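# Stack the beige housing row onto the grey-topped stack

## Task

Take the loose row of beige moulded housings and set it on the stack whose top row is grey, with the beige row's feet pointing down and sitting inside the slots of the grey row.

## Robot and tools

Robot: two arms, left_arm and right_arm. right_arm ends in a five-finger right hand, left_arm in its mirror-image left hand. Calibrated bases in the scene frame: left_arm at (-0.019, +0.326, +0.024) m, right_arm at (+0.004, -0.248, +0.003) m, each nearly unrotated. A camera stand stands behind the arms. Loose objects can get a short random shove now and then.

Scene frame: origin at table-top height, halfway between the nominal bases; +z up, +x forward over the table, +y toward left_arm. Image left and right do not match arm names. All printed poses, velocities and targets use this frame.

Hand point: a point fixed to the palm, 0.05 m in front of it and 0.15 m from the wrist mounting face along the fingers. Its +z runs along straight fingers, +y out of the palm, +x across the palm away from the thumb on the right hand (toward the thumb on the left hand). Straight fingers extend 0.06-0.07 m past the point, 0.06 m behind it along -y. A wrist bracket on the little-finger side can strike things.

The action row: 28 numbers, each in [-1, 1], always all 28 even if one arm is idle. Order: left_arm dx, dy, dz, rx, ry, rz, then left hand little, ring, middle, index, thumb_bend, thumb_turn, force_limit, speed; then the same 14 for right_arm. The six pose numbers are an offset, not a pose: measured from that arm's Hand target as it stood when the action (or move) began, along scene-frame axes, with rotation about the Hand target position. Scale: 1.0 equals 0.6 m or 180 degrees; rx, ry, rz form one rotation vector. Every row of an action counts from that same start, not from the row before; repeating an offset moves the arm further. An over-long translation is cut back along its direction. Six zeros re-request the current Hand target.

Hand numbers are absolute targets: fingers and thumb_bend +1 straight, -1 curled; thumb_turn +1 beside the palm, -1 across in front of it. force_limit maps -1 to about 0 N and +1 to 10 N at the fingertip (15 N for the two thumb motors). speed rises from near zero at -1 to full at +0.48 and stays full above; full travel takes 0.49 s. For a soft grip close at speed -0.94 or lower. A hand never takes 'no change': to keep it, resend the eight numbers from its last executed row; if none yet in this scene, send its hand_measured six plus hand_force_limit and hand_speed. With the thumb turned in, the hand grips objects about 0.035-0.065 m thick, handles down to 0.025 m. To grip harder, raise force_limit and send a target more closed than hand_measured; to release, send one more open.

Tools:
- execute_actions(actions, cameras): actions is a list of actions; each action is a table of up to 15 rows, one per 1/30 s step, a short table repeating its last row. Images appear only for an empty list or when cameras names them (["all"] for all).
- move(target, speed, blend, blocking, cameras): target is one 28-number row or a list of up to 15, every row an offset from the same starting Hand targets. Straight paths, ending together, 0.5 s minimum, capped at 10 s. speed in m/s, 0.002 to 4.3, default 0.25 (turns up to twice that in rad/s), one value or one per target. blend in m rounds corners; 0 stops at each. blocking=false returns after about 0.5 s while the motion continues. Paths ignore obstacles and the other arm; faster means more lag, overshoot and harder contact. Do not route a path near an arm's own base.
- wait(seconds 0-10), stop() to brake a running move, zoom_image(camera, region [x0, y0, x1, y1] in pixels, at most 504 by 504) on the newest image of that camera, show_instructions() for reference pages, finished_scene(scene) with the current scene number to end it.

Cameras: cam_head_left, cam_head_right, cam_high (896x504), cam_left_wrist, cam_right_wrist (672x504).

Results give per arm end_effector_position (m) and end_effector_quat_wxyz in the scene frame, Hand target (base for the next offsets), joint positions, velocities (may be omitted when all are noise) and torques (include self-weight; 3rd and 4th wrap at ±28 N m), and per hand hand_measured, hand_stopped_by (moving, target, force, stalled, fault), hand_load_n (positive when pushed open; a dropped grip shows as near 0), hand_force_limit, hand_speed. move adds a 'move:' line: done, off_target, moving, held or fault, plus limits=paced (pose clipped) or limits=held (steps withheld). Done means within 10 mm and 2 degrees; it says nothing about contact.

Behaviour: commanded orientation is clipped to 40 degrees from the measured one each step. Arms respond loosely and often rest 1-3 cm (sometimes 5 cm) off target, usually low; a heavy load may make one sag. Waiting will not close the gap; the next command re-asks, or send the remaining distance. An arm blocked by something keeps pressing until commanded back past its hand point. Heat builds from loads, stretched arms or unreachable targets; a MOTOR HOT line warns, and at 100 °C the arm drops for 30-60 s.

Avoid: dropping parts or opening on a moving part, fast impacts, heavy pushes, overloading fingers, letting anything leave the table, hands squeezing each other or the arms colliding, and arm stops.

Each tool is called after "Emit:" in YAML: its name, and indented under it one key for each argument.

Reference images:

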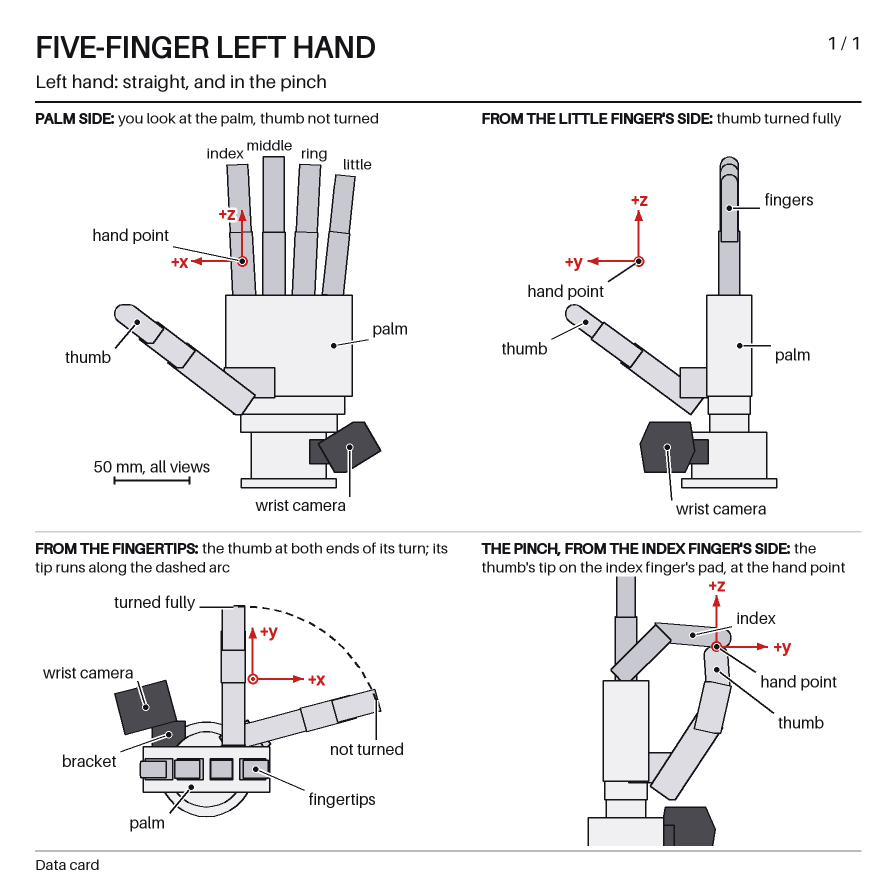

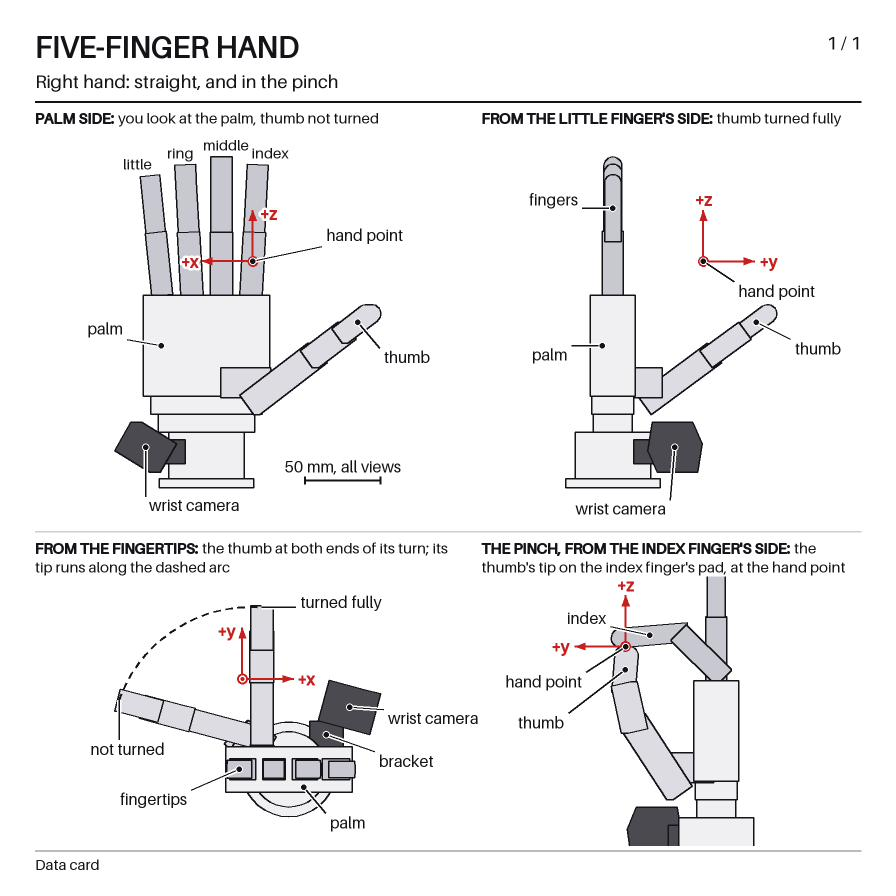

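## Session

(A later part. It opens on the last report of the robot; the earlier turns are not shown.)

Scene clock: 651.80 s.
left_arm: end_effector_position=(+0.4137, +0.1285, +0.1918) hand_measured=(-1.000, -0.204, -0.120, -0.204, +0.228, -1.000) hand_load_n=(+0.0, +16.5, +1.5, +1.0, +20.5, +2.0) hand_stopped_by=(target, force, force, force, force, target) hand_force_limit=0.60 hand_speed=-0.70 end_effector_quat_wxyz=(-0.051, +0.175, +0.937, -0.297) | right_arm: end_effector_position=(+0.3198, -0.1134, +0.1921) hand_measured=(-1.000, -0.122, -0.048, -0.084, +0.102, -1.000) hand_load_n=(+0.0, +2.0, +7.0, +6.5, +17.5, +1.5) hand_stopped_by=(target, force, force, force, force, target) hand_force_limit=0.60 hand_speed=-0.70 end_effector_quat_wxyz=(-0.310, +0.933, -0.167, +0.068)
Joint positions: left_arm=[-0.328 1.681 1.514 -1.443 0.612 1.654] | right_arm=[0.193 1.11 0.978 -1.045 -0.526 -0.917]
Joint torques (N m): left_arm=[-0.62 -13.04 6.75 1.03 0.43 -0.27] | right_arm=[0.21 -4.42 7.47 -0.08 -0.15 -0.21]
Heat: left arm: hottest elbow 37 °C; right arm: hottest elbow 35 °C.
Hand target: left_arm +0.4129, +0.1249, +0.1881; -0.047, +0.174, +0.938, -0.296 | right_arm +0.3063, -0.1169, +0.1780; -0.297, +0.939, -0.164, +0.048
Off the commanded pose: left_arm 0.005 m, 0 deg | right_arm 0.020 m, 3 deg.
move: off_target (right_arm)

Emit:
move:
  target: [0.05,0.008,0,0,0,0,-1,-0.4,-0.4,-0.4,-0.6,-1,0.6,-0.7,0.0362,0.008,0,0,0,0,-1,-0.4,-0.4,-0.4,-0.6,-1,0.6,-0.7]
  speed: 0.05

Emit:
move:
  target: [-0.05,0.004,0,0,0,0,-1,-0.4,-0.4,-0.4,-0.6,-1,0.6,-0.7,-0.0412,0.004,0,0,0,0,-1,-0.4,-0.4,-0.4,-0.6,-1,0.6,-0.7]
  speed: 0.05

Emit:
move:
  target: [0.05,0.004,0,0,0,0,-1,-0.4,-0.4,-0.4,-0.6,-1,0.6,-0.7,0.0412,0.004,0,0,0,0,-1,-0.4,-0.4,-0.4,-0.6,-1,0.6,-0.7]
  speed: 0.05

Emit:
move:
  target: [-0.05,0.004,0,0,0,0,-1,-0.4,-0.4,-0.4,-0.6,-1,0.6,-0.7,-0.0412,0.004,0,0,0,0,-1,-0.4,-0.4,-0.4,-0.6,-1,0.6,-0.7]
  speed: 0.05

Scene clock: 656.87 s.
left_arm: end_effector_position=(+0.4191, +0.1300, +0.1917) hand_measured=(-1.000, -0.204, -0.122, -0.204, +0.228, -1.000) hand_load_n=(+0.0, +10.5, +0.5, +3.5, +20.5, +4.5) hand_stopped_by=(target, force, force, force, force, target) hand_force_limit=0.60 hand_speed=-0.70 end_effector_quat_wxyz=(-0.059, +0.176, +0.937, -0.297) | right_arm: end_effector_position=(+0.3257, -0.1123, +0.1909) hand_measured=(-1.000, -0.122, -0.048, -0.084, +0.102, -1.000) hand_load_n=(+0.0, +1.0, +6.0, +6.0, +18.0, +2.5) hand_stopped_by=(target, force, force, force, force, target) hand_force_limit=0.60 hand_speed=-0.70 end_effector_quat_wxyz=(-0.309, +0.934, -0.169, +0.064)
Joint positions: left_arm=[-0.322 1.706 1.545 -1.471 0.612 1.668] | right_arm=[0.193 1.133 0.993 -1.045 -0.526 -0.917]
Joint torques (N m): left_arm=[0.73 -9.58 11.99 0.61 0.38 -0.09] | right_arm=[0.32 -1.9 10.11 0.59 -0.12 -0.19]
Heat: left arm: hottest elbow 37 °C; right arm: hottest elbow 34 °C.
Hand target: left_arm +0.4429, +0.1297, +0.1880; -0.047, +0.174, +0.938, -0.296 | right_arm +0.3280, -0.1121, +0.1779; -0.297, +0.939, -0.164, +0.048
Off the commanded pose: left_arm 0.024 m, 1 deg | right_arm 0.013 m, 2 deg.
move: off_target (left_arm, right_arm)

Scene clock: 657.80 s.
left_arm: end_effector_position=(+0.4131, +0.1312, +0.1915) hand_measured=(-1.000, -0.204, -0.120, -0.204, +0.228, -1.000) hand_load_n=(+0.0, +16.5, +1.5, +1.5, +20.0, +2.0) hand_stopped_by=(target, force, force, force, force, target) hand_force_limit=0.60 hand_speed=-0.70 end_effector_quat_wxyz=(-0.051, +0.177, +0.936, -0.299) | right_arm: end_effector_position=(+0.3178, -0.1114, +0.1918) hand_measured=(-1.000, -0.122, -0.048, -0.084, +0.102, -1.000) hand_load_n=(+0.0, +0.5, +6.5, +6.5, +18.5, +1.0) hand_stopped_by=(target, force, force, force, force, target) hand_force_limit=0.60 hand_speed=-0.70 end_effector_quat_wxyz=(-0.307, +0.935, -0.165, +0.070)
Joint positions: left_arm=[-0.322 1.679 1.51 -1.446 0.615 1.665] | right_arm=[0.205 1.104 0.975 -1.042 -0.516 -0.913]
Joint torques (N m): left_arm=[-0.15 -13.16 6.64 0.87 0.32 -0.21] | right_arm=[1.2 -4.31 7.35 0.28 -0.2 0]
Heat: left arm: hottest elbow 37 °C; right arm: hottest elbow 34 °C.
Hand target: left_arm +0.4128, +0.1321, +0.1880; -0.047, +0.174, +0.938, -0.296 | right_arm +0.3033, -0.1097, +0.1779; -0.297, +0.939, -0.164, +0.048
Off the commanded pose: left_arm 0.004 m, 1 deg | right_arm 0.020 m, 3 deg.
move: off_target (right_arm)

Scene clock: 658.77 s.
left_arm: end_effector_position=(+0.4188, +0.1335, +0.1916) hand_measured=(-1.000, -0.204, -0.122, -0.204, +0.228, -1.000) hand_load_n=(+0.0, +10.0, +0.5, +4.5, +20.0, +4.5) hand_stopped_by=(target, force, force, force, force, target) hand_force_limit=0.60 hand_speed=-0.70 end_effector_quat_wxyz=(-0.059, +0.175, +0.936, -0.298) | right_arm: end_effector_position=(+0.3259, -0.1092, +0.1910) hand_measured=(-1.000, -0.122, -0.048, -0.084, +0.102, -1.000) hand_load_n=(+0.0, +1.0, +5.5, +6.5, +18.0, +2.0) hand_stopped_by=(target, force, force, force, force, target) hand_force_limit=0.60 hand_speed=-0.70 end_effector_quat_wxyz=(-0.307, +0.935, -0.166, +0.066)
Joint positions: left_arm=[-0.314 1.705 1.541 -1.475 0.615 1.676] | right_arm=[0.205 1.134 0.994 -1.039 -0.519 -0.911]
Joint torques (N m): left_arm=[0.85 -9.58 11.96 0.58 0.28 -0.07] | right_arm=[0.44 -1.9 10.09 0.7 -0.25 -0.11]
Heat: left arm: hottest elbow 37 °C; right arm: hottest elbow 34 °C.
Hand target: left_arm +0.4430, +0.1345, +0.1880; -0.047, +0.174, +0.938, -0.296 | right_arm +0.3279, -0.1073, +0.1780; -0.298, +0.939, -0.164, +0.048
Off the commanded pose: left_arm 0.024 m, 1 deg | right_arm 0.013 m, 2 deg.
move: off_target (left_arm, right_arm)

Scene clock: 659.70 s.
left_arm: end_effector_position=(+0.4144, +0.1348, +0.1915) hand_measured=(-1.000, -0.204, -0.120, -0.204, +0.228, -1.000) hand_load_n=(+0.5, +18.0, +2.0, +1.5, +19.5, +1.0) hand_stopped_by=(target, force, force, force, force, target) hand_force_limit=0.60 hand_speed=-0.70 end_effector_quat_wxyz=(-0.049, +0.178, +0.936, -0.299) | right_arm: end_effector_position=(+0.3186, -0.1077, +0.1918) hand_measured=(-1.000, -0.122, -0.048, -0.084, +0.102, -1.000) hand_load_n=(+0.5, +0.0, +6.5, +7.0, +18.0, +1.0) hand_stopped_by=(target, force, force, force, force, target) hand_force_limit=0.60 hand_speed=-0.70 end_effector_quat_wxyz=(-0.306, +0.935, -0.164, +0.071)
Joint positions: left_arm=[-0.314 1.678 1.509 -1.448 0.615 1.675] | right_arm=[0.218 1.106 0.976 -1.033 -0.508 -0.901]
Joint torques (N m): left_arm=[0.03 -13.22 6.5 0.73 0.31 -0.19] | right_arm=[1.38 -4.42 7.31 0.28 -0.32 0.05]
Heat: left arm: hottest elbow 37 °C; right arm: hottest elbow 34 °C.
Hand target: left_arm +0.4130, +0.1369, +0.1881; -0.047, +0.174, +0.938, -0.296 | right_arm +0.3033, -0.1050, +0.1780; -0.297, +0.939, -0.164, +0.048
Off the commanded pose: left_arm 0.004 m, 1 deg | right_arm 0.021 m, 3 deg.
move: off_target (right_arm)

Emit:
move:
  target: [0.045,-0.008,0,0,0,0,-1,-0.4,-0.4,-0.4,-0.6,-1,0.6,-0.7,0.0352,-0.008,0,0,0,0,-1,-0.4,-0.4,-0.4,-0.6,-1,0.6,-0.7]
  speed: 0.05

Emit:
move:
  target: [-0.045,-0.004,0,0,0,0,-1,-0.4,-0.4,-0.4,-0.6,-1,0.6,-0.7,-0.0382,-0.004,0,0,0,0,-1,-0.4,-0.4,-0.4,-0.6,-1,0.6,-0.7]
  speed: 0.05

Emit:
move:
  target: [0.045,-0.004,0,0,0,0,-1,-0.4,-0.4,-0.4,-0.6,-1,0.6,-0.7,0.0382,-0.004,0,0,0,0,-1,-0.4,-0.4,-0.4,-0.6,-1,0.6,-0.7]
  speed: 0.05

Emit:
move:
  target: [-0.045,-0.004,0,0,0,0,-1,-0.4,-0.4,-0.4,-0.6,-1,0.6,-0.7,-0.0382,-0.004,0,0,0,0,-1,-0.4,-0.4,-0.4,-0.6,-1,0.6,-0.7]
  speed: 0.05

Emit:
move:
  target: [0.045,-0.004,0,0,0,0,-1,-0.4,-0.4,-0.4,-0.6,-1,0.6,-0.7,0.0382,-0.004,0,0,0,0,-1,-0.4,-0.4,-0.4,-0.6,-1,0.6,-0.7]
  speed: 0.05

Scene clock: 664.00 s.
left_arm: end_effector_position=(+0.4160, +0.1343, +0.1917) hand_measured=(-1.000, -0.204, -0.122, -0.204, +0.228, -1.000) hand_load_n=(+0.0, +11.0, +0.0, +4.0, +20.5, +4.5) hand_stopped_by=(target, force, force, force, force, target) hand_force_limit=0.60 hand_speed=-0.70 end_effector_quat_wxyz=(-0.059, +0.175, +0.936, -0.298) | right_arm: end_effector_position=(+0.3222, -0.1080, +0.1910) hand_measured=(-1.000, -0.122, -0.048, -0.084, +0.102, -1.000) hand_load_n=(+0.0, +1.0, +5.5, +6.5, +17.5, +2.0) hand_stopped_by=(target, force, force, force, force, target) hand_force_limit=0.60 hand_speed=-0.70 end_effector_quat_wxyz=(-0.310, +0.933, -0.169, +0.066)
Joint positions: left_arm=[-0.314 1.696 1.53 -1.472 0.615 1.676] | right_arm=[0.207 1.122 0.984 -1.035 -0.522 -0.901]
Joint torques (N m): left_arm=[0.38 -9.29 12.12 0.68 0.3 -0.14] | right_arm=[-0.09 -1.67 10.26 0.38 -0.2 -0.27]
Heat: left arm: hottest elbow 37 °C; right arm: hottest elbow 34 °C.
Hand target: left_arm +0.4400, +0.1321, +0.1881; -0.047, +0.175, +0.938, -0.296 | right_arm +0.3244, -0.1097, +0.1779; -0.298, +0.939, -0.164, +0.048
Off the commanded pose: left_arm 0.024 m, 1 deg | right_arm 0.013 m, 3 deg.
move: off_target (left_arm, right_arm)

Scene clock: 664.87 s.
left_arm: end_effector_position=(+0.4134, +0.1318, +0.1917) hand_measured=(-1.000, -0.204, -0.120, -0.204, +0.228, -1.000) hand_load_n=(+0.0, +17.5, +1.5, +1.0, +20.5, +2.0) hand_stopped_by=(target, force, force, force, force, target) hand_force_limit=0.60 hand_speed=-0.70 end_effector_quat_wxyz=(-0.051, +0.178, +0.936, -0.299) | right_arm: end_effector_position=(+0.3171, -0.1098, +0.1918) hand_measured=(-1.000, -0.122, -0.048, -0.084, +0.102, -1.000) hand_load_n=(+0.0, +1.0, +6.5, +7.5, +17.5, +1.5) hand_stopped_by=(target, force, force, force, force, target) hand_force_limit=0.60 hand_speed=-0.70 end_effector_quat_wxyz=(-0.310, +0.933, -0.167, +0.070)
Joint positions: left_arm=[-0.321 1.679 1.511 -1.448 0.614 1.668] | right_arm=[0.207 1.101 0.971 -1.036 -0.518 -0.902]
Joint torques (N m): left_arm=[-0.5 -13.04 6.74 1.02 0.34 -0.3] | right_arm=[0.56 -4.48 7.36 -0.13 -0.22 -0.17]
Heat: left arm: hottest elbow 37 °C; right arm: hottest elbow 34 °C.
Hand target: left_arm +0.4129, +0.1297, +0.1881; -0.047, +0.174, +0.938, -0.296 | right_arm +0.3015, -0.1121, +0.1779; -0.297, +0.939, -0.164, +0.048
Off the commanded pose: left_arm 0.004 m, 1 deg | right_arm 0.021 m, 3 deg.
move: off_target (right_arm)

Scene clock: 665.77 s.
left_arm: end_effector_position=(+0.4171, +0.1308, +0.1916) hand_measured=(-1.000, -0.204, -0.122, -0.204, +0.228, -1.000) hand_load_n=(+0.0, +12.0, +0.0, +3.0, +20.5, +4.0) hand_stopped_by=(target, force, force, force, force, target) hand_force_limit=0.60 hand_speed=-0.70 end_effector_quat_wxyz=(-0.058, +0.176, +0.937, -0.298) | right_arm: end_effector_position=(+0.3231, -0.1118, +0.1907) hand_measured=(-1.000, -0.122, -0.048, -0.084, +0.102, -1.000) hand_load_n=(+0.5, +1.0, +5.5, +7.5, +16.5, +2.5) hand_stopped_by=(target, force, force, force, force, target) hand_force_limit=0.60 hand_speed=-0.70 end_effector_quat_wxyz=(-0.311, +0.933, -0.169, +0.065)
Joint positions: left_arm=[-0.321 1.699 1.535 -1.466 0.614 1.668] | right_arm=[0.194 1.124 0.985 -1.04 -0.528 -0.913]
Joint torques (N m): left_arm=[0.26 -9.41 12.08 0.68 0.34 -0.16] | right_arm=[-0.21 -1.85 10.17 0.24 -0.14 -0.29]
Heat: left arm: hottest elbow 37 °C; right arm: hottest elbow 34 °C.
Hand target: left_arm +0.4400, +0.1273, +0.1880; -0.047, +0.174, +0.938, -0.296 | right_arm +0.3243, -0.1145, +0.1779; -0.298, +0.939, -0.164, +0.048
Off the commanded pose: left_arm 0.023 m, 1 deg | right_arm 0.013 m, 3 deg.
move: off_target (left_arm, right_arm)

Scene clock: 666.63 s.
left_arm: end_effector_position=(+0.4135, +0.1277, +0.1918) hand_measured=(-1.000, -0.204, -0.120, -0.204, +0.228, -1.000) hand_load_n=(+0.0, +17.5, +1.5, +0.5, +21.0, +1.5) hand_stopped_by=(target, force, force, force, force, target) hand_force_limit=0.60 hand_speed=-0.70 end_effector_quat_wxyz=(-0.051, +0.178, +0.936, -0.298) | right_arm: end_effector_position=(+0.3167, -0.1139, +0.1919) hand_measured=(-1.000, -0.122, -0.048, -0.084, +0.102, -1.000) hand_load_n=(+0.0, +1.0, +6.5, +7.5, +17.0, +1.0) hand_stopped_by=(target, force, force, force, force, target) hand_force_limit=0.60 hand_speed=-0.70 end_effector_quat_wxyz=(-0.310, +0.933, -0.167, +0.070)
Joint positions: left_arm=[-0.329 1.681 1.514 -1.443 0.613 1.658] | right_arm=[0.194 1.099 0.97 -1.043 -0.524 -0.915]
Joint torques (N m): left_arm=[-0.56 -13.04 6.78 1.06 0.39 -0.31] | right_arm=[0.44 -4.42 7.42 -0.2 -0.18 -0.2]
Heat: left arm: hottest elbow 37 °C; right arm: hottest elbow 34 °C.
Hand target: left_arm +0.4129, +0.1249, +0.1881; -0.047, +0.174, +0.938, -0.296 | right_arm +0.3015, -0.1169, +0.1780; -0.297, +0.939, -0.164, +0.048
Off the commanded pose: left_arm 0.005 m, 1 deg | right_arm 0.021 m, 3 deg.
move: off_target (right_arm)

Scene clock: 667.50 s.
left_arm: end_effector_position=(+0.4168, +0.1267, +0.1918) hand_measured=(-1.000, -0.204, -0.122, -0.204, +0.228, -1.000) hand_load_n=(+0.0, +11.5, +0.5, +2.5, +21.0, +4.0) hand_stopped_by=(target, force, force, force, force, target) hand_force_limit=0.60 hand_speed=-0.70 end_effector_quat_wxyz=(-0.058, +0.176, +0.937, -0.297) | right_arm: end_effector_position=(+0.3226, -0.1160, +0.1908) hand_measured=(-1.000, -0.122, -0.048, -0.084, +0.102, -1.000) hand_load_n=(+0.0, +0.5, +5.5, +7.5, +16.5, +2.5) hand_stopped_by=(target, force, force, force, force, target) hand_force_limit=0.60 hand_speed=-0.70 end_effector_quat_wxyz=(-0.311, +0.933, -0.170, +0.065)
Joint positions: left_arm=[-0.329 1.7 1.537 -1.462 0.613 1.658] | right_arm=[0.181 1.122 0.984 -1.049 -0.535 -0.926]
Joint torques (N m): left_arm=[0.26 -9.35 12.11 0.73 0.37 -0.17] | right_arm=[-0.26 -1.85 10.18 0.27 -0.07 -0.32]
Heat: left arm: hottest elbow 37 °C; right arm: hottest elbow 34 °C.
Hand target: left_arm +0.4399, +0.1225, +0.1881; -0.047, +0.174, +0.938, -0.296 | right_arm +0.3245, -0.1193, +0.1780; -0.298, +0.939, -0.164, +0.048
Off the commanded pose: left_arm 0.024 m, 1 deg | right_arm 0.013 m, 3 deg.
move: off_target (left_arm, right_arm)

Emit:
move:
  target: [0.0,0.01,0,0,0,0,-1,-0.4,-0.4,-0.4,-0.6,-1,0.6,-0.7,-0.008,0.01,0,0,0,0,-1,-0.4,-0.4,-0.4,-0.6,-1,0.6,-0.7]
  speed: 0.03

Emit:
move:
  target: [0.0,0.008,0,0,0,0,-1,-0.4,-0.4,-0.4,-0.6,-1,0.6,-0.7,-0.003,0.007,0,0,0,0,-1,-0.4,-0.4,-0.4,-0.6,-1,0.6,-0.7]
  speed: 0.03
  cameras: ["cam_head_left","cam_high","cam_left_wrist","cam_right_wrist"]

Emit:
zoom_image:
  camera: "cam_head_left"
  region: [382, 280, 442, 340]

Emit:
zoom_image:
  camera: "cam_head_left"
  region: [440, 310, 500, 370]

Emit:
zoom_image:
  camera: "cam_high"
  region: [335, 210, 405, 280]

Emit:
zoom_image:
  camera: "cam_high"
  region: [390, 180, 460, 250]

Emit:
zoom_image:
  camera: "cam_left_wrist"
  region: [180, 20, 380, 300]

Emit:
zoom_image:
  camera: "cam_right_wrist"
  region: [340, 60, 540, 320]

Scene clock: 673.57 s.
left_arm: end_effector_position=(+0.4168, +0.1272, +0.1917) hand_measured=(-1.000, -0.204, -0.122, -0.204, +0.228, -1.000) hand_load_n=(+0.0, +11.5, +0.5, +3.0, +20.5, +4.0) hand_stopped_by=(target, force, force, force, force, target) hand_force_limit=0.60 hand_speed=-0.70 end_effector_quat_wxyz=(-0.058, +0.178, +0.936, -0.297) | right_arm: end_effector_position=(+0.3224, -0.1158, +0.1907) hand_measured=(-1.000, -0.122, -0.048, -0.084, +0.102, -1.000) hand_load_n=(+0.0, +1.0, +5.5, +7.5, +16.5, +2.0) hand_stopped_by=(target, force, force, force, force, target) hand_force_limit=0.60 hand_speed=-0.70 end_effector_quat_wxyz=(-0.310, +0.933, -0.169, +0.065)
Joint positions: left_arm=[-0.329 1.7 1.537 -1.464 0.613 1.664] | right_arm=[0.184 1.122 0.984 -1.049 -0.531 -0.926]
Joint torques (N m): left_arm=[0.97 -9.58 11.79 0.54 0.34 -0.1] | right_arm=[1.26 -2.67 9.35 0.58 0.08 -0.09]
Heat: left arm: hottest elbow 37 °C; right arm: hottest elbow 34 °C.
Hand target: left_arm +0.4399, +0.1286, +0.1881; -0.047, +0.174, +0.938, -0.296 | right_arm +0.3197, -0.1133, +0.1780; -0.298, +0.939, -0.164, +0.048
Off the commanded pose: left_arm 0.023 m, 1 deg | right_arm 0.013 m, 3 deg.
move: off_target (left_arm, right_arm)

Scene clock: 674.27 s.
left_arm: end_effector_position=(+0.4170, +0.1281, +0.1915) hand_measured=(-1.000, -0.204, -0.122, -0.204, +0.228, -1.000) hand_load_n=(+0.0, +12.0, +0.5, +4.0, +19.5, +4.0) hand_stopped_by=(target, force, force, force, force, target) hand_force_limit=0.60 hand_speed=-0.70 end_effector_quat_wxyz=(-0.058, +0.178, +0.936, -0.299) | right_arm: end_effector_position=(+0.3220, -0.1146, +0.1909) hand_measured=(-1.000, -0.122, -0.048, -0.084, +0.102, -1.000) hand_load_n=(+0.0, +1.5, +6.0, +6.5, +18.0, +1.5) hand_stopped_by=(target, force, force, force, force, target) hand_force_limit=0.60 hand_speed=-0.70 end_effector_quat_wxyz=(-0.307, +0.934, -0.169, +0.067)
Joint positions: left_arm=[-0.325 1.701 1.537 -1.467 0.617 1.67] | right_arm=[0.192 1.12 0.984 -1.048 -0.521 -0.92]
Joint torques (N m): left_arm=[1.32 -9.88 11.54 0.43 0.19 -0.05] | right_arm=[1.79 -2.67 9.06 0.75 -0.13 -0.01]
Heat: left arm: hottest elbow 37 °C; right arm: hottest elbow 34 °C.
Hand target: left_arm +0.4399, +0.1334, +0.1879; -0.047, +0.174, +0.938, -0.296 | right_arm +0.3178, -0.1091, +0.1780; -0.298, +0.939, -0.164, +0.048
Off the commanded pose: left_arm 0.024 m, 1 deg | right_arm 0.015 m, 2 deg.
move: off_target (left_arm, right_arm)
Images, in order (width x height): cam_head_left 896x504, cam_high 896x504, cam_left_wrist 672x504, cam_right_wrist 672x504.

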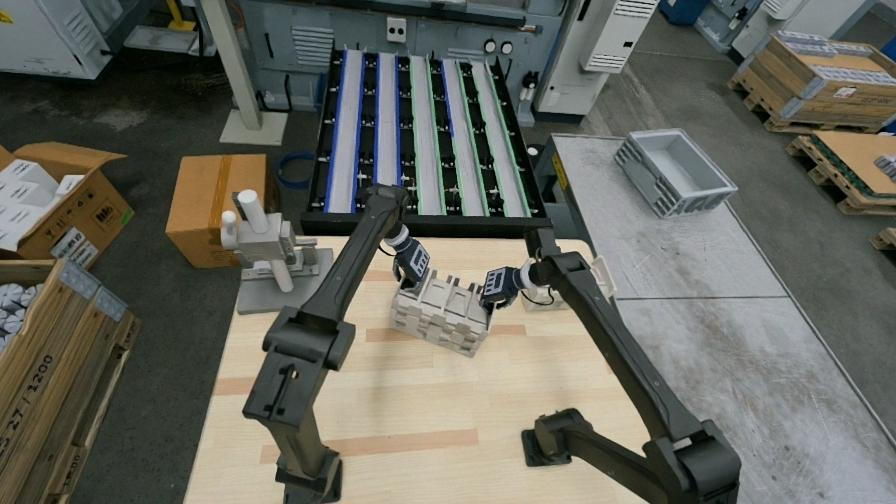

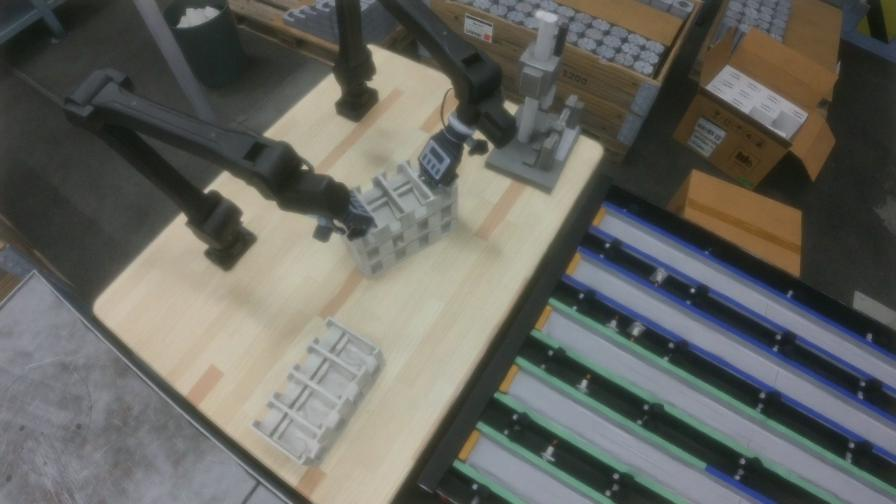

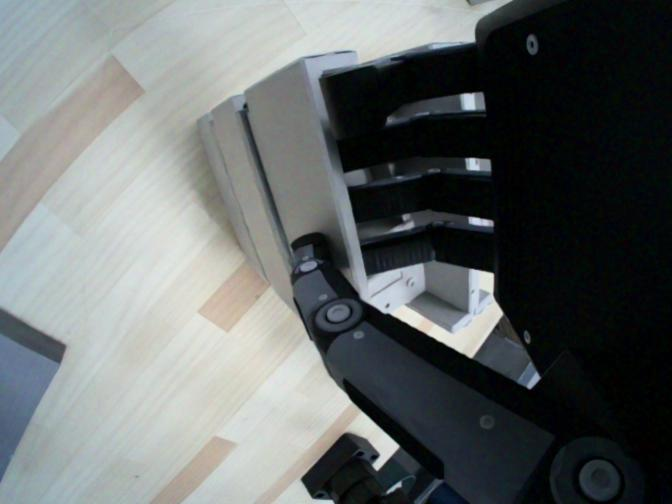

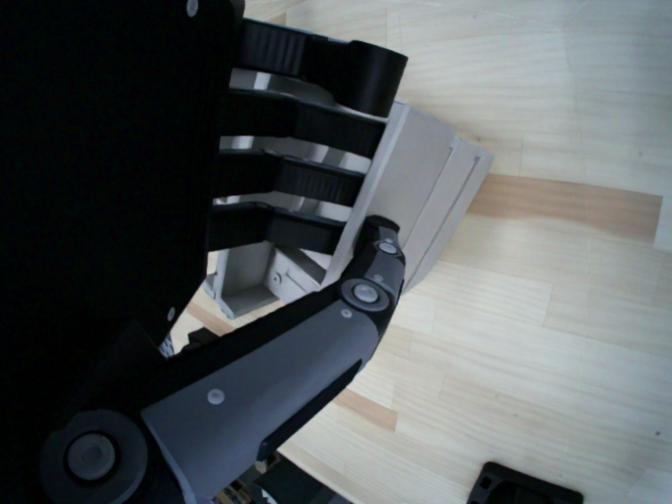

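Scaled by 8.400 from the camera's 896x504 image, which has a finer 1280x720 frame.

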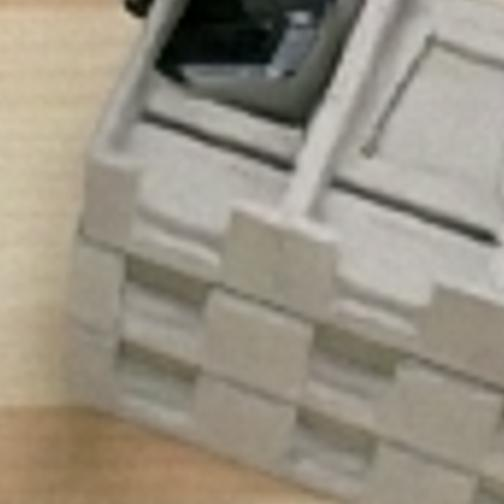

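Scaled by 8.400 from the camera's 896x504 image, which has a finer 1280x720 frame.

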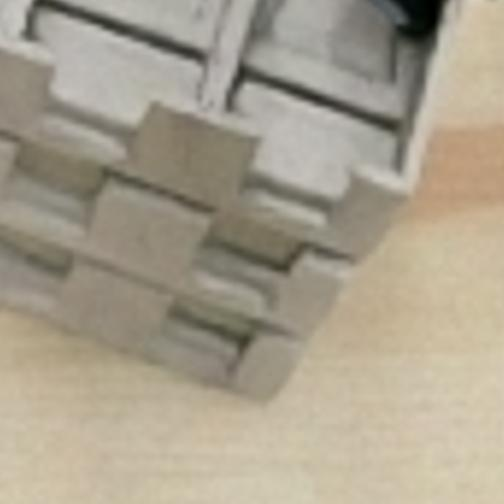

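Scaled by 7.200 from the camera's 896x504 image, which has a finer 1280x720 frame.

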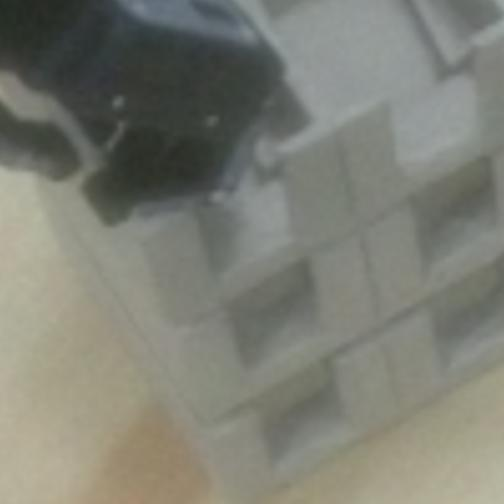

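Scaled by 7.200 from the camera's 896x504 image, which has a finer 1280x720 frame.

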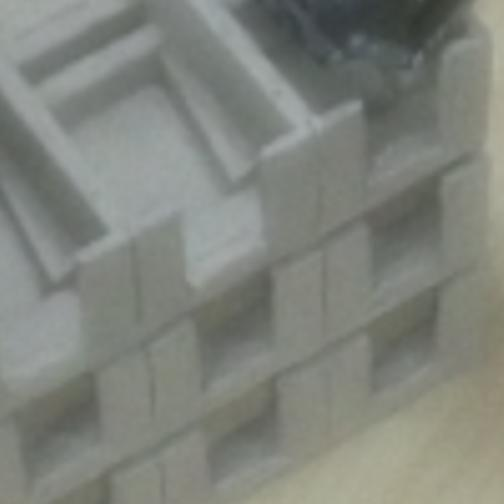

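Scaled by 1.800 from the camera's 672x504 image, which has a finer 960x720 frame.

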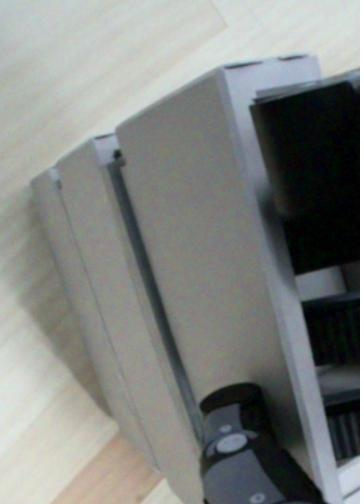

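Scaled by 1.938 from the camera's 672x504 image, which has a finer 960x720 frame.

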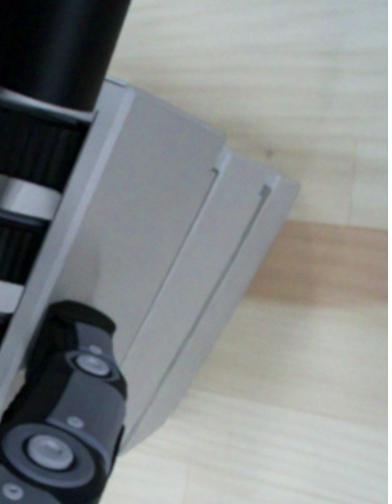

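Emit:
move:
  target: [-0.003,0.002,0,0,0,0,-1,-0.4,-0.4,-0.4,-0.6,-1,0.6,-0.7,-0.013,0.002,0,0,0,0,-1,-0.4,-0.4,-0.4,-0.6,-1,0.6,-0.7]
  speed: 0.03

Emit:
move:
  target: [-0.003,0.0015,0,0,0,0,-1,-0.4,-0.4,-0.4,-0.6,-1,0.6,-0.7,-0.003,0.0015,0,0,0,0,-1,-0.4,-0.4,-0.4,-0.6,-1,0.6,-0.7]
  speed: 0.03

Scene clock: 678.27 s.
left_arm: end_effector_position=(+0.4172, +0.1284, +0.1915) hand_measured=(-1.000, -0.204, -0.122, -0.204, +0.228, -1.000) hand_load_n=(+0.0, +12.0, +0.5, +4.0, +19.5, +3.5) hand_stopped_by=(target, force, force, force, force, target) hand_force_limit=0.60 hand_speed=-0.70 end_effector_quat_wxyz=(-0.058, +0.179, +0.935, -0.300) | right_arm: end_effector_position=(+0.3219, -0.1140, +0.1917) hand_measured=(-1.000, -0.122, -0.048, -0.084, +0.102, -1.000) hand_load_n=(+0.0, +1.0, +6.5, +6.5, +18.5, +1.5) hand_stopped_by=(target, force, force, force, force, target) hand_force_limit=0.60 hand_speed=-0.70 end_effector_quat_wxyz=(-0.304, +0.935, -0.167, +0.070)
Joint positions: left_arm=[-0.324 1.701 1.537 -1.467 0.618 1.672] | right_arm=[0.198 1.116 0.984 -1.045 -0.511 -0.917]
Joint torques (N m): left_arm=[1.32 -10.29 11.02 0.46 0.18 -0.05] | right_arm=[1.9 -3.96 7.68 0.61 -0.39 0.06]
Heat: left arm: hottest elbow 37 °C; right arm: hottest elbow 34 °C.
Hand target: left_arm +0.4381, +0.1346, +0.1879; -0.047, +0.174, +0.938, -0.296 | right_arm +0.3100, -0.1079, +0.1779; -0.298, +0.939, -0.164, +0.048
Off the commanded pose: left_arm 0.022 m, 1 deg | right_arm 0.019 m, 3 deg.
move: off_target (left_arm, right_arm)

Scene clock: 679.00 s.
left_arm: end_effector_position=(+0.4175, +0.1287, +0.1914) hand_measured=(-1.000, -0.204, -0.122, -0.204, +0.228, -1.000) hand_load_n=(+0.5, +13.0, +0.5, +3.5, +19.5, +3.5) hand_stopped_by=(target, force, force, force, force, target) hand_force_limit=0.60 hand_speed=-0.70 end_effector_quat_wxyz=(-0.058, +0.179, +0.935, -0.300) | right_arm: end_effector_position=(+0.3218, -0.1135, +0.1919) hand_measured=(-1.000, -0.122, -0.048, -0.084, +0.102, -1.000) hand_load_n=(+0.5, +1.0, +7.0, +7.0, +19.0, +1.0) hand_stopped_by=(target, force, force, force, force, target) hand_force_limit=0.60 hand_speed=-0.70 end_effector_quat_wxyz=(-0.303, +0.935, -0.168, +0.071)
Joint positions: left_arm=[-0.324 1.701 1.537 -1.467 0.618 1.674] | right_arm=[0.201 1.115 0.984 -1.044 -0.508 -0.913]
Joint torques (N m): left_arm=[1.32 -10.64 10.51 0.47 0.18 -0.06] | right_arm=[1.96 -4.19 7.39 0.61 -0.48 0.06]
Heat: left arm: hottest elbow 37 °C; right arm: hottest elbow 34 °C.
Hand target: left_arm +0.4363, +0.1354, +0.1879; -0.047, +0.174, +0.938, -0.296 | right_arm +0.3083, -0.1071, +0.1780; -0.298, +0.939, -0.164, +0.048
Off the commanded pose: left_arm 0.020 m, 1 deg | right_arm 0.021 m, 3 deg.
move: off_target (left_arm, right_arm)

Emit:
move:
  target: [-0.002,0.0015,0,0,0,0,-1,-0.4,-0.4,-0.4,-0.6,-1,0.6,-0.7,-0.002,0.002,0.008,0,0,0,-1,-0.4,-0.4,-0.4,-0.6,-1,0.6,-0.7]
  speed: 0.03

Emit:
move:
  target: [-0.002,0.0015,0,0,0,0,-1,-0.4,-0.4,-0.4,-0.6,-1,0.6,-0.7,-0.002,0.0015,0.0,0,0,0,-1,-0.4,-0.4,-0.4,-0.6,-1,0.6,-0.7]
  speed: 0.03

Emit:
move:
  target: [-0.002,0.0015,0,0,0,0,-1,-0.4,-0.4,-0.4,-0.6,-1,0.6,-0.7,-0.002,0.0015,0.0,0,0,0,-1,-0.4,-0.4,-0.4,-0.6,-1,0.6,-0.7]
  speed: 0.03

Scene clock: 681.10 s.
left_arm: end_effector_position=(+0.4180, +0.1292, +0.1914) hand_measured=(-1.000, -0.204, -0.122, -0.204, +0.228, -1.000) hand_load_n=(+0.0, +14.0, +0.5, +2.5, +19.5, +3.0) hand_stopped_by=(target, force, force, force, force, target) hand_force_limit=0.60 hand_speed=-0.70 end_effector_quat_wxyz=(-0.057, +0.180, +0.935, -0.300) | right_arm: end_effector_position=(+0.3212, -0.1126, +0.1920) hand_measured=(-1.000, -0.122, -0.048, -0.084, +0.102, -1.000) hand_load_n=(+0.0, +0.0, +7.0, +7.5, +19.5, +1.0) hand_stopped_by=(target, force, force, force, force, target) hand_force_limit=0.60 hand_speed=-0.70 end_effector_quat_wxyz=(-0.302, +0.936, -0.168, +0.071)
Joint positions: left_arm=[-0.322 1.701 1.537 -1.467 0.618 1.677] | right_arm=[0.205 1.114 0.984 -1.044 -0.505 -0.909]
Joint torques (N m): left_arm=[1.32 -10.93 10.14 0.49 0.18 -0.08] | right_arm=[2.02 -4.48 8.18 0.17 -0.53 0.08]
Heat: left arm: hottest elbow 37 °C; right arm: hottest elbow 34 °C.
Hand target: left_arm +0.4351, +0.1364, +0.1879; -0.047, +0.174, +0.938, -0.296 | right_arm +0.3071, -0.1058, +0.1828; -0.298, +0.939, -0.164, +0.048
Off the commanded pose: left_arm 0.019 m, 1 deg | right_arm 0.018 m, 3 deg.
move: off_target (left_arm, right_arm)

Scene clock: 681.80 s.
left_arm: end_effector_position=(+0.4183, +0.1295, +0.1913) hand_measured=(-1.000, -0.204, -0.122, -0.204, +0.228, -1.000) hand_load_n=(+0.0, +15.0, +1.0, +2.0, +19.5, +3.0) hand_stopped_by=(target, force, force, force, force, target) hand_force_limit=0.60 hand_speed=-0.70 end_effector_quat_wxyz=(-0.056, +0.181, +0.935, -0.300) | right_arm: end_effector_position=(+0.3208, -0.1119, +0.1922) hand_measured=(-1.000, -0.122, -0.048, -0.084, +0.102, -1.000) hand_load_n=(+0.0, +0.0, +7.0, +7.5, +19.5, +1.5) hand_stopped_by=(target, force, force, force, force, target) hand_force_limit=0.60 hand_speed=-0.70 end_effector_quat_wxyz=(-0.302, +0.936, -0.168, +0.071)
Joint positions: left_arm=[-0.322 1.701 1.537 -1.467 0.618 1.68] | right_arm=[0.208 1.113 0.984 -1.044 -0.503 -0.906]
Joint torques (N m): left_arm=[1.32 -11.16 9.77 0.5 0.18 -0.1] | right_arm=[2.02 -4.66 7.97 0.24 -0.57 0.07]
Heat: left arm: hottest elbow 37 °C; right arm: hottest elbow 34 °C.
Hand target: left_arm +0.4340, +0.1373, +0.1879; -0.047, +0.174, +0.938, -0.296 | right_arm +0.3059, -0.1050, +0.1828; -0.297, +0.939, -0.164, +0.048
Off the commanded pose: left_arm 0.018 m, 1 deg | right_arm 0.019 m, 3 deg.
move: off_target (left_arm, right_arm)

Scene clock: 682.50 s.
left_arm: end_effector_position=(+0.4184, +0.1299, +0.1913) hand_measured=(-1.000, -0.204, -0.122, -0.204, +0.228, -1.000) hand_load_n=(+0.0, +15.5, +1.0, +2.0, +20.0, +2.5) hand_stopped_by=(target, force, force, force, force, target) hand_force_limit=0.60 hand_speed=-0.70 end_effector_quat_wxyz=(-0.056, +0.182, +0.935, -0.300) | right_arm: end_effector_position=(+0.3203, -0.1112, +0.1923) hand_measured=(-1.000, -0.122, -0.048, -0.084, +0.102, -1.000) hand_load_n=(+0.0, +0.5, +7.0, +8.0, +20.0, +1.5) hand_stopped_by=(target, force, force, force, force, target) hand_force_limit=0.60 hand_speed=-0.70 end_effector_quat_wxyz=(-0.301, +0.936, -0.168, +0.071)
Joint positions: left_arm=[-0.321 1.701 1.537 -1.467 0.618 1.682] | right_arm=[0.211 1.112 0.984 -1.044 -0.5 -0.903]
Joint torques (N m): left_arm=[1.32 -11.46 9.4 0.54 0.18 -0.11] | right_arm=[2.08 -4.84 7.77 0.28 -0.61 0.08]
Heat: left arm: hottest elbow 37 °C; right arm: hottest elbow 34 °C.
Hand target: left_arm +0.4327, +0.1381, +0.1879; -0.047, +0.174, +0.938, -0.296 | right_arm +0.3047, -0.1041, +0.1828; -0.297, +0.939, -0.164, +0.048
Off the commanded pose: left_arm 0.017 m, 1 deg | right_arm 0.020 m, 3 deg.
move: off_target (left_arm, right_arm)

Emit:
move:
  target: [-0.018,0.0,0,0,0,0,-1,-0.4,-0.4,-0.4,-0.6,-1,0.6,-0.7,-0.0,0.0,0.0,0,0,0,-1,-0.4,-0.4,-0.4,-0.6,-1,0.6,-0.7]
  speed: 0.03
  cameras: ["cam_head_left","cam_high","cam_left_wrist","cam_right_wrist"]

Emit:
zoom_image:
  camera: "cam_head_left"
  region: [382, 280, 442, 340]

Emit:
zoom_image:
  camera: "cam_head_left"
  region: [440, 310, 500, 370]

Emit:
zoom_image:
  camera: "cam_high"
  region: [335, 210, 405, 280]

Emit:
zoom_image:
  camera: "cam_high"
  region: [390, 180, 460, 250]

Emit:
zoom_image:
  camera: "cam_left_wrist"
  region: [180, 20, 380, 300]

Emit:
zoom_image:
  camera: "cam_right_wrist"
  region: [340, 60, 540, 320]

Scene clock: 685.17 s.
left_arm: end_effector_position=(+0.4171, +0.1303, +0.1917) hand_measured=(-1.000, -0.204, -0.122, -0.204, +0.228, -1.000) hand_load_n=(+0.0, +14.5, +1.0, +2.5, +20.0, +3.0) hand_stopped_by=(target, force, force, force, force, target) hand_force_limit=0.60 hand_speed=-0.70 end_effector_quat_wxyz=(-0.056, +0.182, +0.935, -0.300) | right_arm: end_effector_position=(+0.3199, -0.1104, +0.1923) hand_measured=(-1.000, -0.122, -0.048, -0.084, +0.102, -1.000) hand_load_n=(+0.0, +0.0, +7.0, +8.0, +19.5, +1.5) hand_stopped_by=(target, force, force, force, force, target) hand_force_limit=0.60 hand_speed=-0.70 end_effector_quat_wxyz=(-0.301, +0.936, -0.168, +0.070)
Joint positions: left_arm=[-0.321 1.698 1.533 -1.467 0.618 1.683] | right_arm=[0.213 1.112 0.984 -1.044 -0.5 -0.901]
Joint torques (N m): left_arm=[0.97 -13.27 6.8 0.98 0.19 -0.18] | right_arm=[1.96 -4.78 7.76 0.28 -0.61 0.07]
Heat: left arm: hottest elbow 37 °C; right arm: hottest elbow 34 °C.
Hand target: left_arm +0.4219, +0.1381, +0.1879; -0.047, +0.174, +0.938, -0.296 | right_arm +0.3047, -0.1041, +0.1828; -0.297, +0.939, -0.164, +0.048
Off the commanded pose: left_arm 0.010 m, 1 deg | right_arm 0.019 m, 3 deg.
move: off_target (right_arm)
Images, in order (width x height): cam_head_left 896x504, cam_high 896x504, cam_left_wrist 672x504, cam_right_wrist 672x504.

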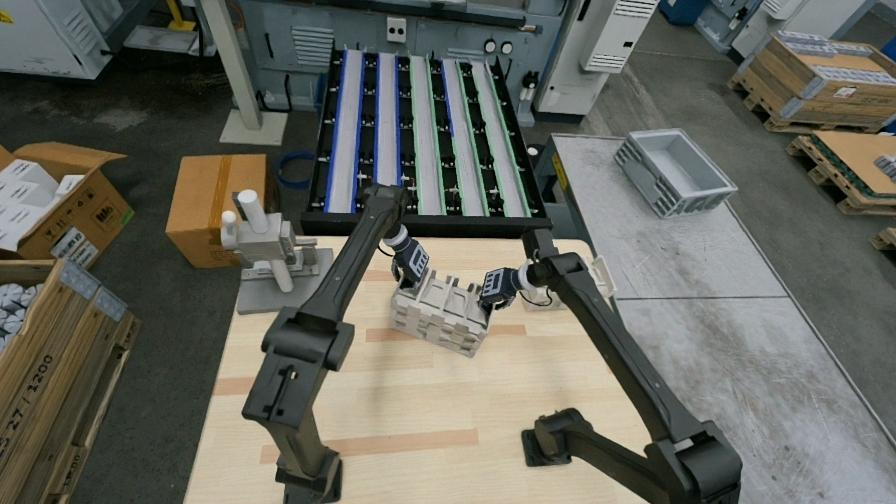

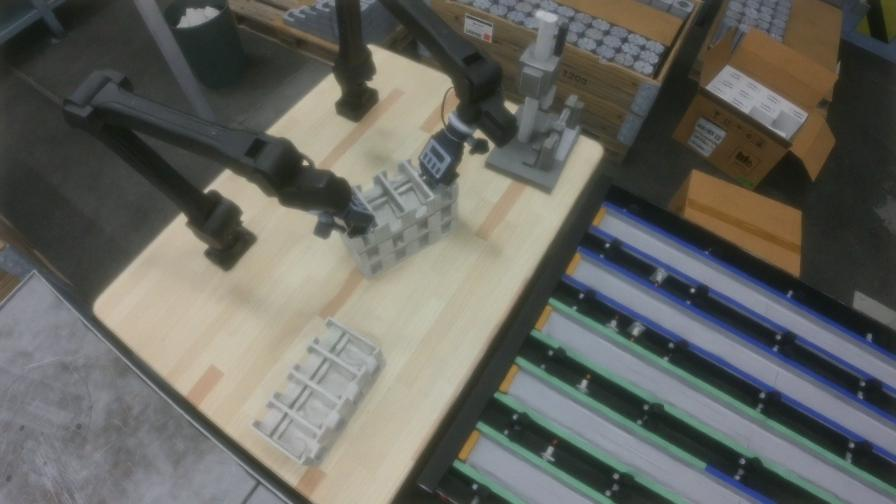

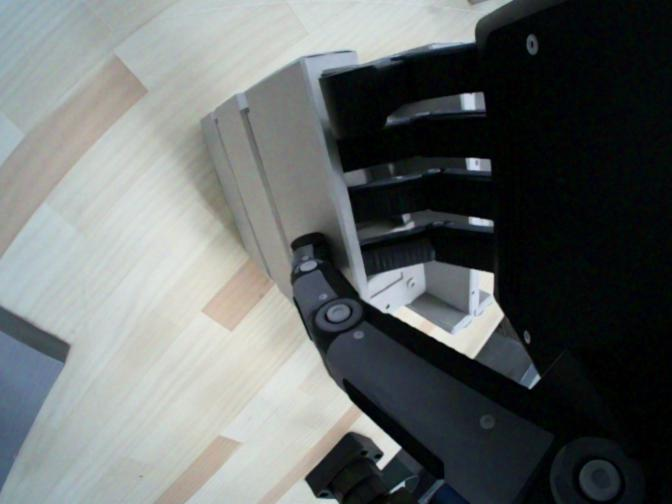

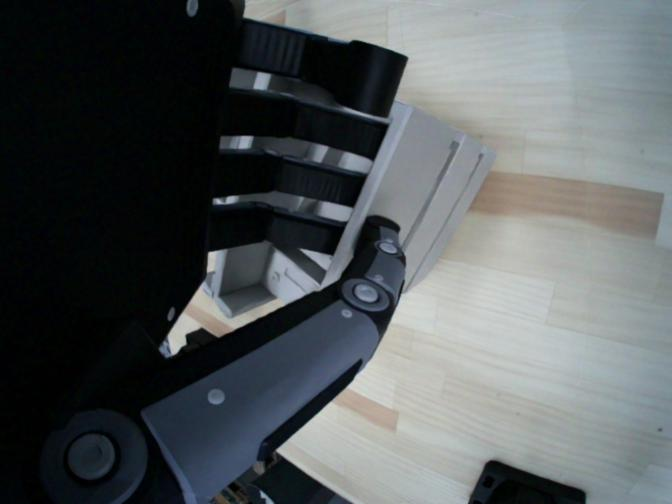

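Scaled by 8.400 from the camera's 896x504 image, which has a finer 1280x720 frame.

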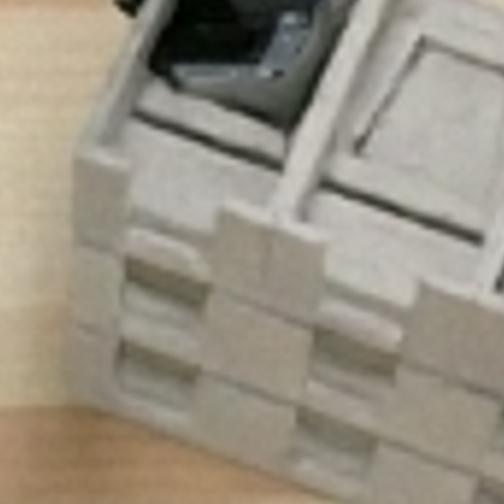

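Scaled by 8.400 from the camera's 896x504 image, which has a finer 1280x720 frame.

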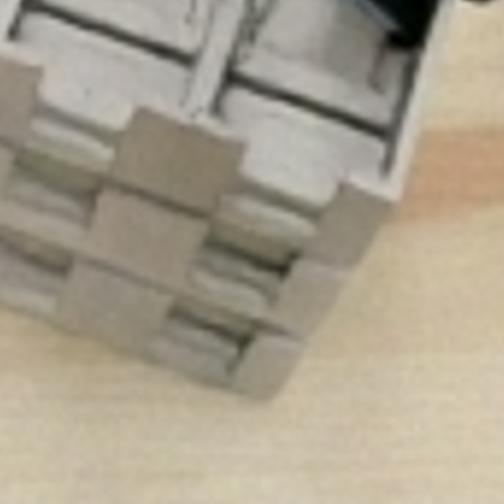

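Scaled by 7.200 from the camera's 896x504 image, which has a finer 1280x720 frame.

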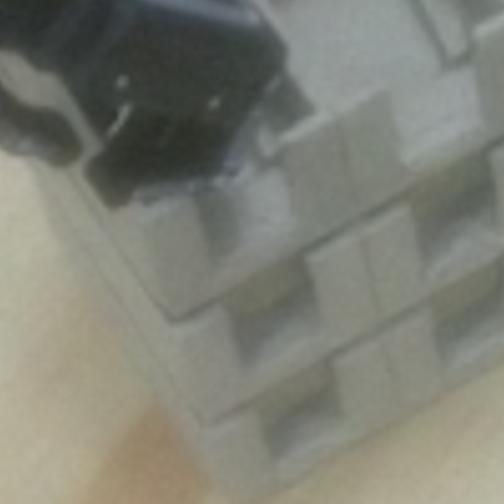

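Scaled by 7.200 from the camera's 896x504 image, which has a finer 1280x720 frame.

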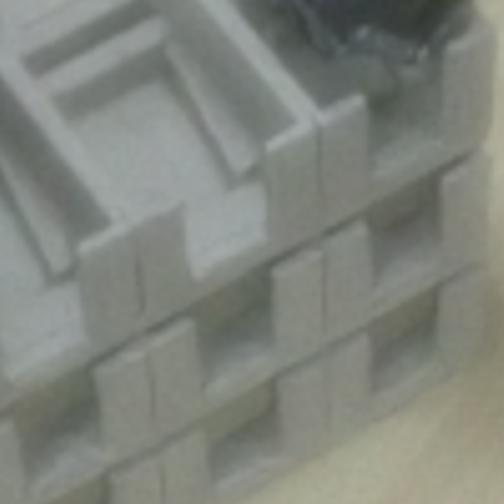

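Scaled by 1.800 from the camera's 672x504 image, which has a finer 960x720 frame.

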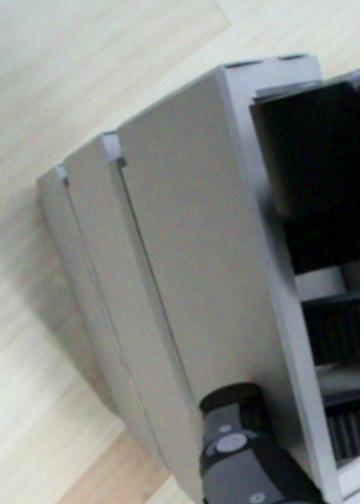

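Scaled by 1.938 from the camera's 672x504 image, which has a finer 960x720 frame.

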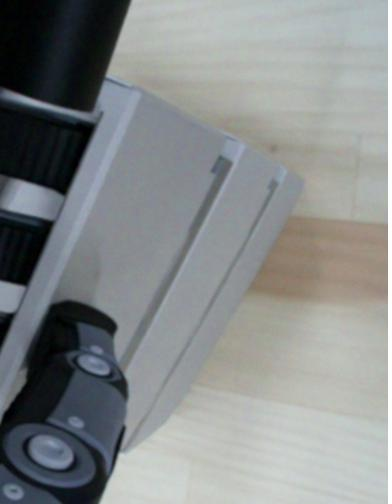

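Emit:
move:
  target: [0.0,-0.004,-0.012,0,0,0,-1,-0.4,-0.4,-0.4,-0.6,-1,0.6,-0.7,0.015,-0.004,-0.01,0,0,0,-1,-0.4,-0.4,-0.4,-0.6,-1,0.6,-0.7]
  speed: 0.03

Emit:
move:
  target: [0.005,-0.002,0,0,0,0,-1,-0.4,-0.4,-0.4,-0.6,-1,0.6,-0.7,0.01,-0.002,0,0,0,0,-1,-0.4,-0.4,-0.4,-0.6,-1,0.6,-0.7]
  speed: 0.03

Emit:
move:
  target: [0.01,-0.002,0,0,0,0,-1,-0.4,-0.4,-0.4,-0.6,-1,0.6,-0.7,0.01,-0.002,0,0,0,0,-1,-0.4,-0.4,-0.4,-0.6,-1,0.6,-0.7]
  speed: 0.03

Scene clock: 688.77 s.
left_arm: end_effector_position=(+0.4169, +0.1303, +0.1913) hand_measured=(-1.000, -0.204, -0.120, -0.204, +0.228, -1.000) hand_load_n=(+0.0, +17.5, +1.5, +1.0, +20.0, +1.5) hand_stopped_by=(target, force, force, force, force, target) hand_force_limit=0.60 hand_speed=-0.70 end_effector_quat_wxyz=(-0.052, +0.181, +0.935, -0.300) | right_arm: end_effector_position=(+0.3200, -0.1103, +0.1921) hand_measured=(-1.000, -0.122, -0.048, -0.084, +0.102, -1.000) hand_load_n=(+0.0, +0.0, +6.5, +7.5, +20.0, +1.5) hand_stopped_by=(target, force, force, force, force, target) hand_force_limit=0.60 hand_speed=-0.70 end_effector_quat_wxyz=(-0.301, +0.936, -0.168, +0.070)
Joint positions: left_arm=[-0.321 1.691 1.524 -1.455 0.618 1.678] | right_arm=[0.213 1.113 0.984 -1.044 -0.501 -0.901]
Joint torques (N m): left_arm=[0.62 -12.34 6.45 1.29 0.2 -0.2] | right_arm=[0.79 -3.02 8.09 0.85 -0.8 -0.08]
Heat: left arm: hottest elbow 37 °C; right arm: hottest elbow 34 °C.
Hand target: left_arm +0.4218, +0.1358, +0.1808; -0.047, +0.174, +0.938, -0.296 | right_arm +0.3136, -0.1065, +0.1768; -0.297, +0.939, -0.164, +0.048
Off the commanded pose: left_arm 0.013 m, 1 deg | right_arm 0.017 m, 3 deg.
move: off_target (left_arm, right_arm)

Scene clock: 689.47 s.
left_arm: end_effector_position=(+0.4168, +0.1304, +0.1913) hand_measured=(-1.000, -0.204, -0.120, -0.204, +0.228, -1.000) hand_load_n=(+0.0, +17.0, +1.0, +1.5, +20.0, +2.0) hand_stopped_by=(target, force, force, force, force, target) hand_force_limit=0.60 hand_speed=-0.70 end_effector_quat_wxyz=(-0.052, +0.181, +0.935, -0.300) | right_arm: end_effector_position=(+0.3203, -0.1102, +0.1915) hand_measured=(-1.000, -0.122, -0.048, -0.084, +0.102, -1.000) hand_load_n=(+0.0, +0.0, +6.5, +7.0, +19.0, +2.0) hand_stopped_by=(target, force, force, force, force, target) hand_force_limit=0.60 hand_speed=-0.70 end_effector_quat_wxyz=(-0.304, +0.935, -0.170, +0.067)
Joint positions: left_arm=[-0.321 1.691 1.524 -1.455 0.617 1.676] | right_arm=[0.21 1.116 0.984 -1.044 -0.508 -0.901]
Joint torques (N m): left_arm=[0.62 -11.63 7.31 1.22 0.22 -0.18] | right_arm=[0.5 -2.14 9.16 0.87 -0.62 -0.16]
Heat: left arm: hottest elbow 37 °C; right arm: hottest elbow 34 °C.
Hand target: left_arm +0.4248, +0.1345, +0.1808; -0.047, +0.174, +0.938, -0.296 | right_arm +0.3196, -0.1076, +0.1768; -0.298, +0.939, -0.164, +0.048
Off the commanded pose: left_arm 0.014 m, 1 deg | right_arm 0.015 m, 2 deg.
move: off_target (left_arm, right_arm)

Scene clock: 690.20 s.
left_arm: end_effector_position=(+0.4170, +0.1309, +0.1913) hand_measured=(-1.000, -0.204, -0.120, -0.204, +0.228, -1.000) hand_load_n=(+0.0, +16.0, +1.0, +2.0, +20.0, +2.0) hand_stopped_by=(target, force, force, force, force, target) hand_force_limit=0.60 hand_speed=-0.70 end_effector_quat_wxyz=(-0.052, +0.180, +0.935, -0.300) | right_arm: end_effector_position=(+0.3214, -0.1103, +0.1910) hand_measured=(-1.000, -0.122, -0.048, -0.084, +0.102, -1.000) hand_load_n=(+0.0, +0.5, +5.5, +7.0, +18.5, +2.5) hand_stopped_by=(target, force, force, force, force, target) hand_force_limit=0.60 hand_speed=-0.70 end_effector_quat_wxyz=(-0.306, +0.934, -0.171, +0.065)
Joint positions: left_arm=[-0.32 1.691 1.524 -1.455 0.616 1.676] | right_arm=[0.205 1.122 0.986 -1.044 -0.516 -0.901]
Joint torques (N m): left_arm=[0.62 -10.4 8.98 1.03 0.25 -0.17] | right_arm=[0.26 -1.38 10.04 0.88 -0.41 -0.24]
Heat: left arm: hottest elbow 37 °C; right arm: hottest elbow 34 °C.
Hand target: left_arm +0.4308, +0.1333, +0.1808; -0.047, +0.175, +0.938, -0.296 | right_arm +0.3256, -0.1088, +0.1768; -0.297, +0.939, -0.164, +0.048
Off the commanded pose: left_arm 0.017 m, 1 deg | right_arm 0.015 m, 2 deg.
move: off_target (left_arm, right_arm)


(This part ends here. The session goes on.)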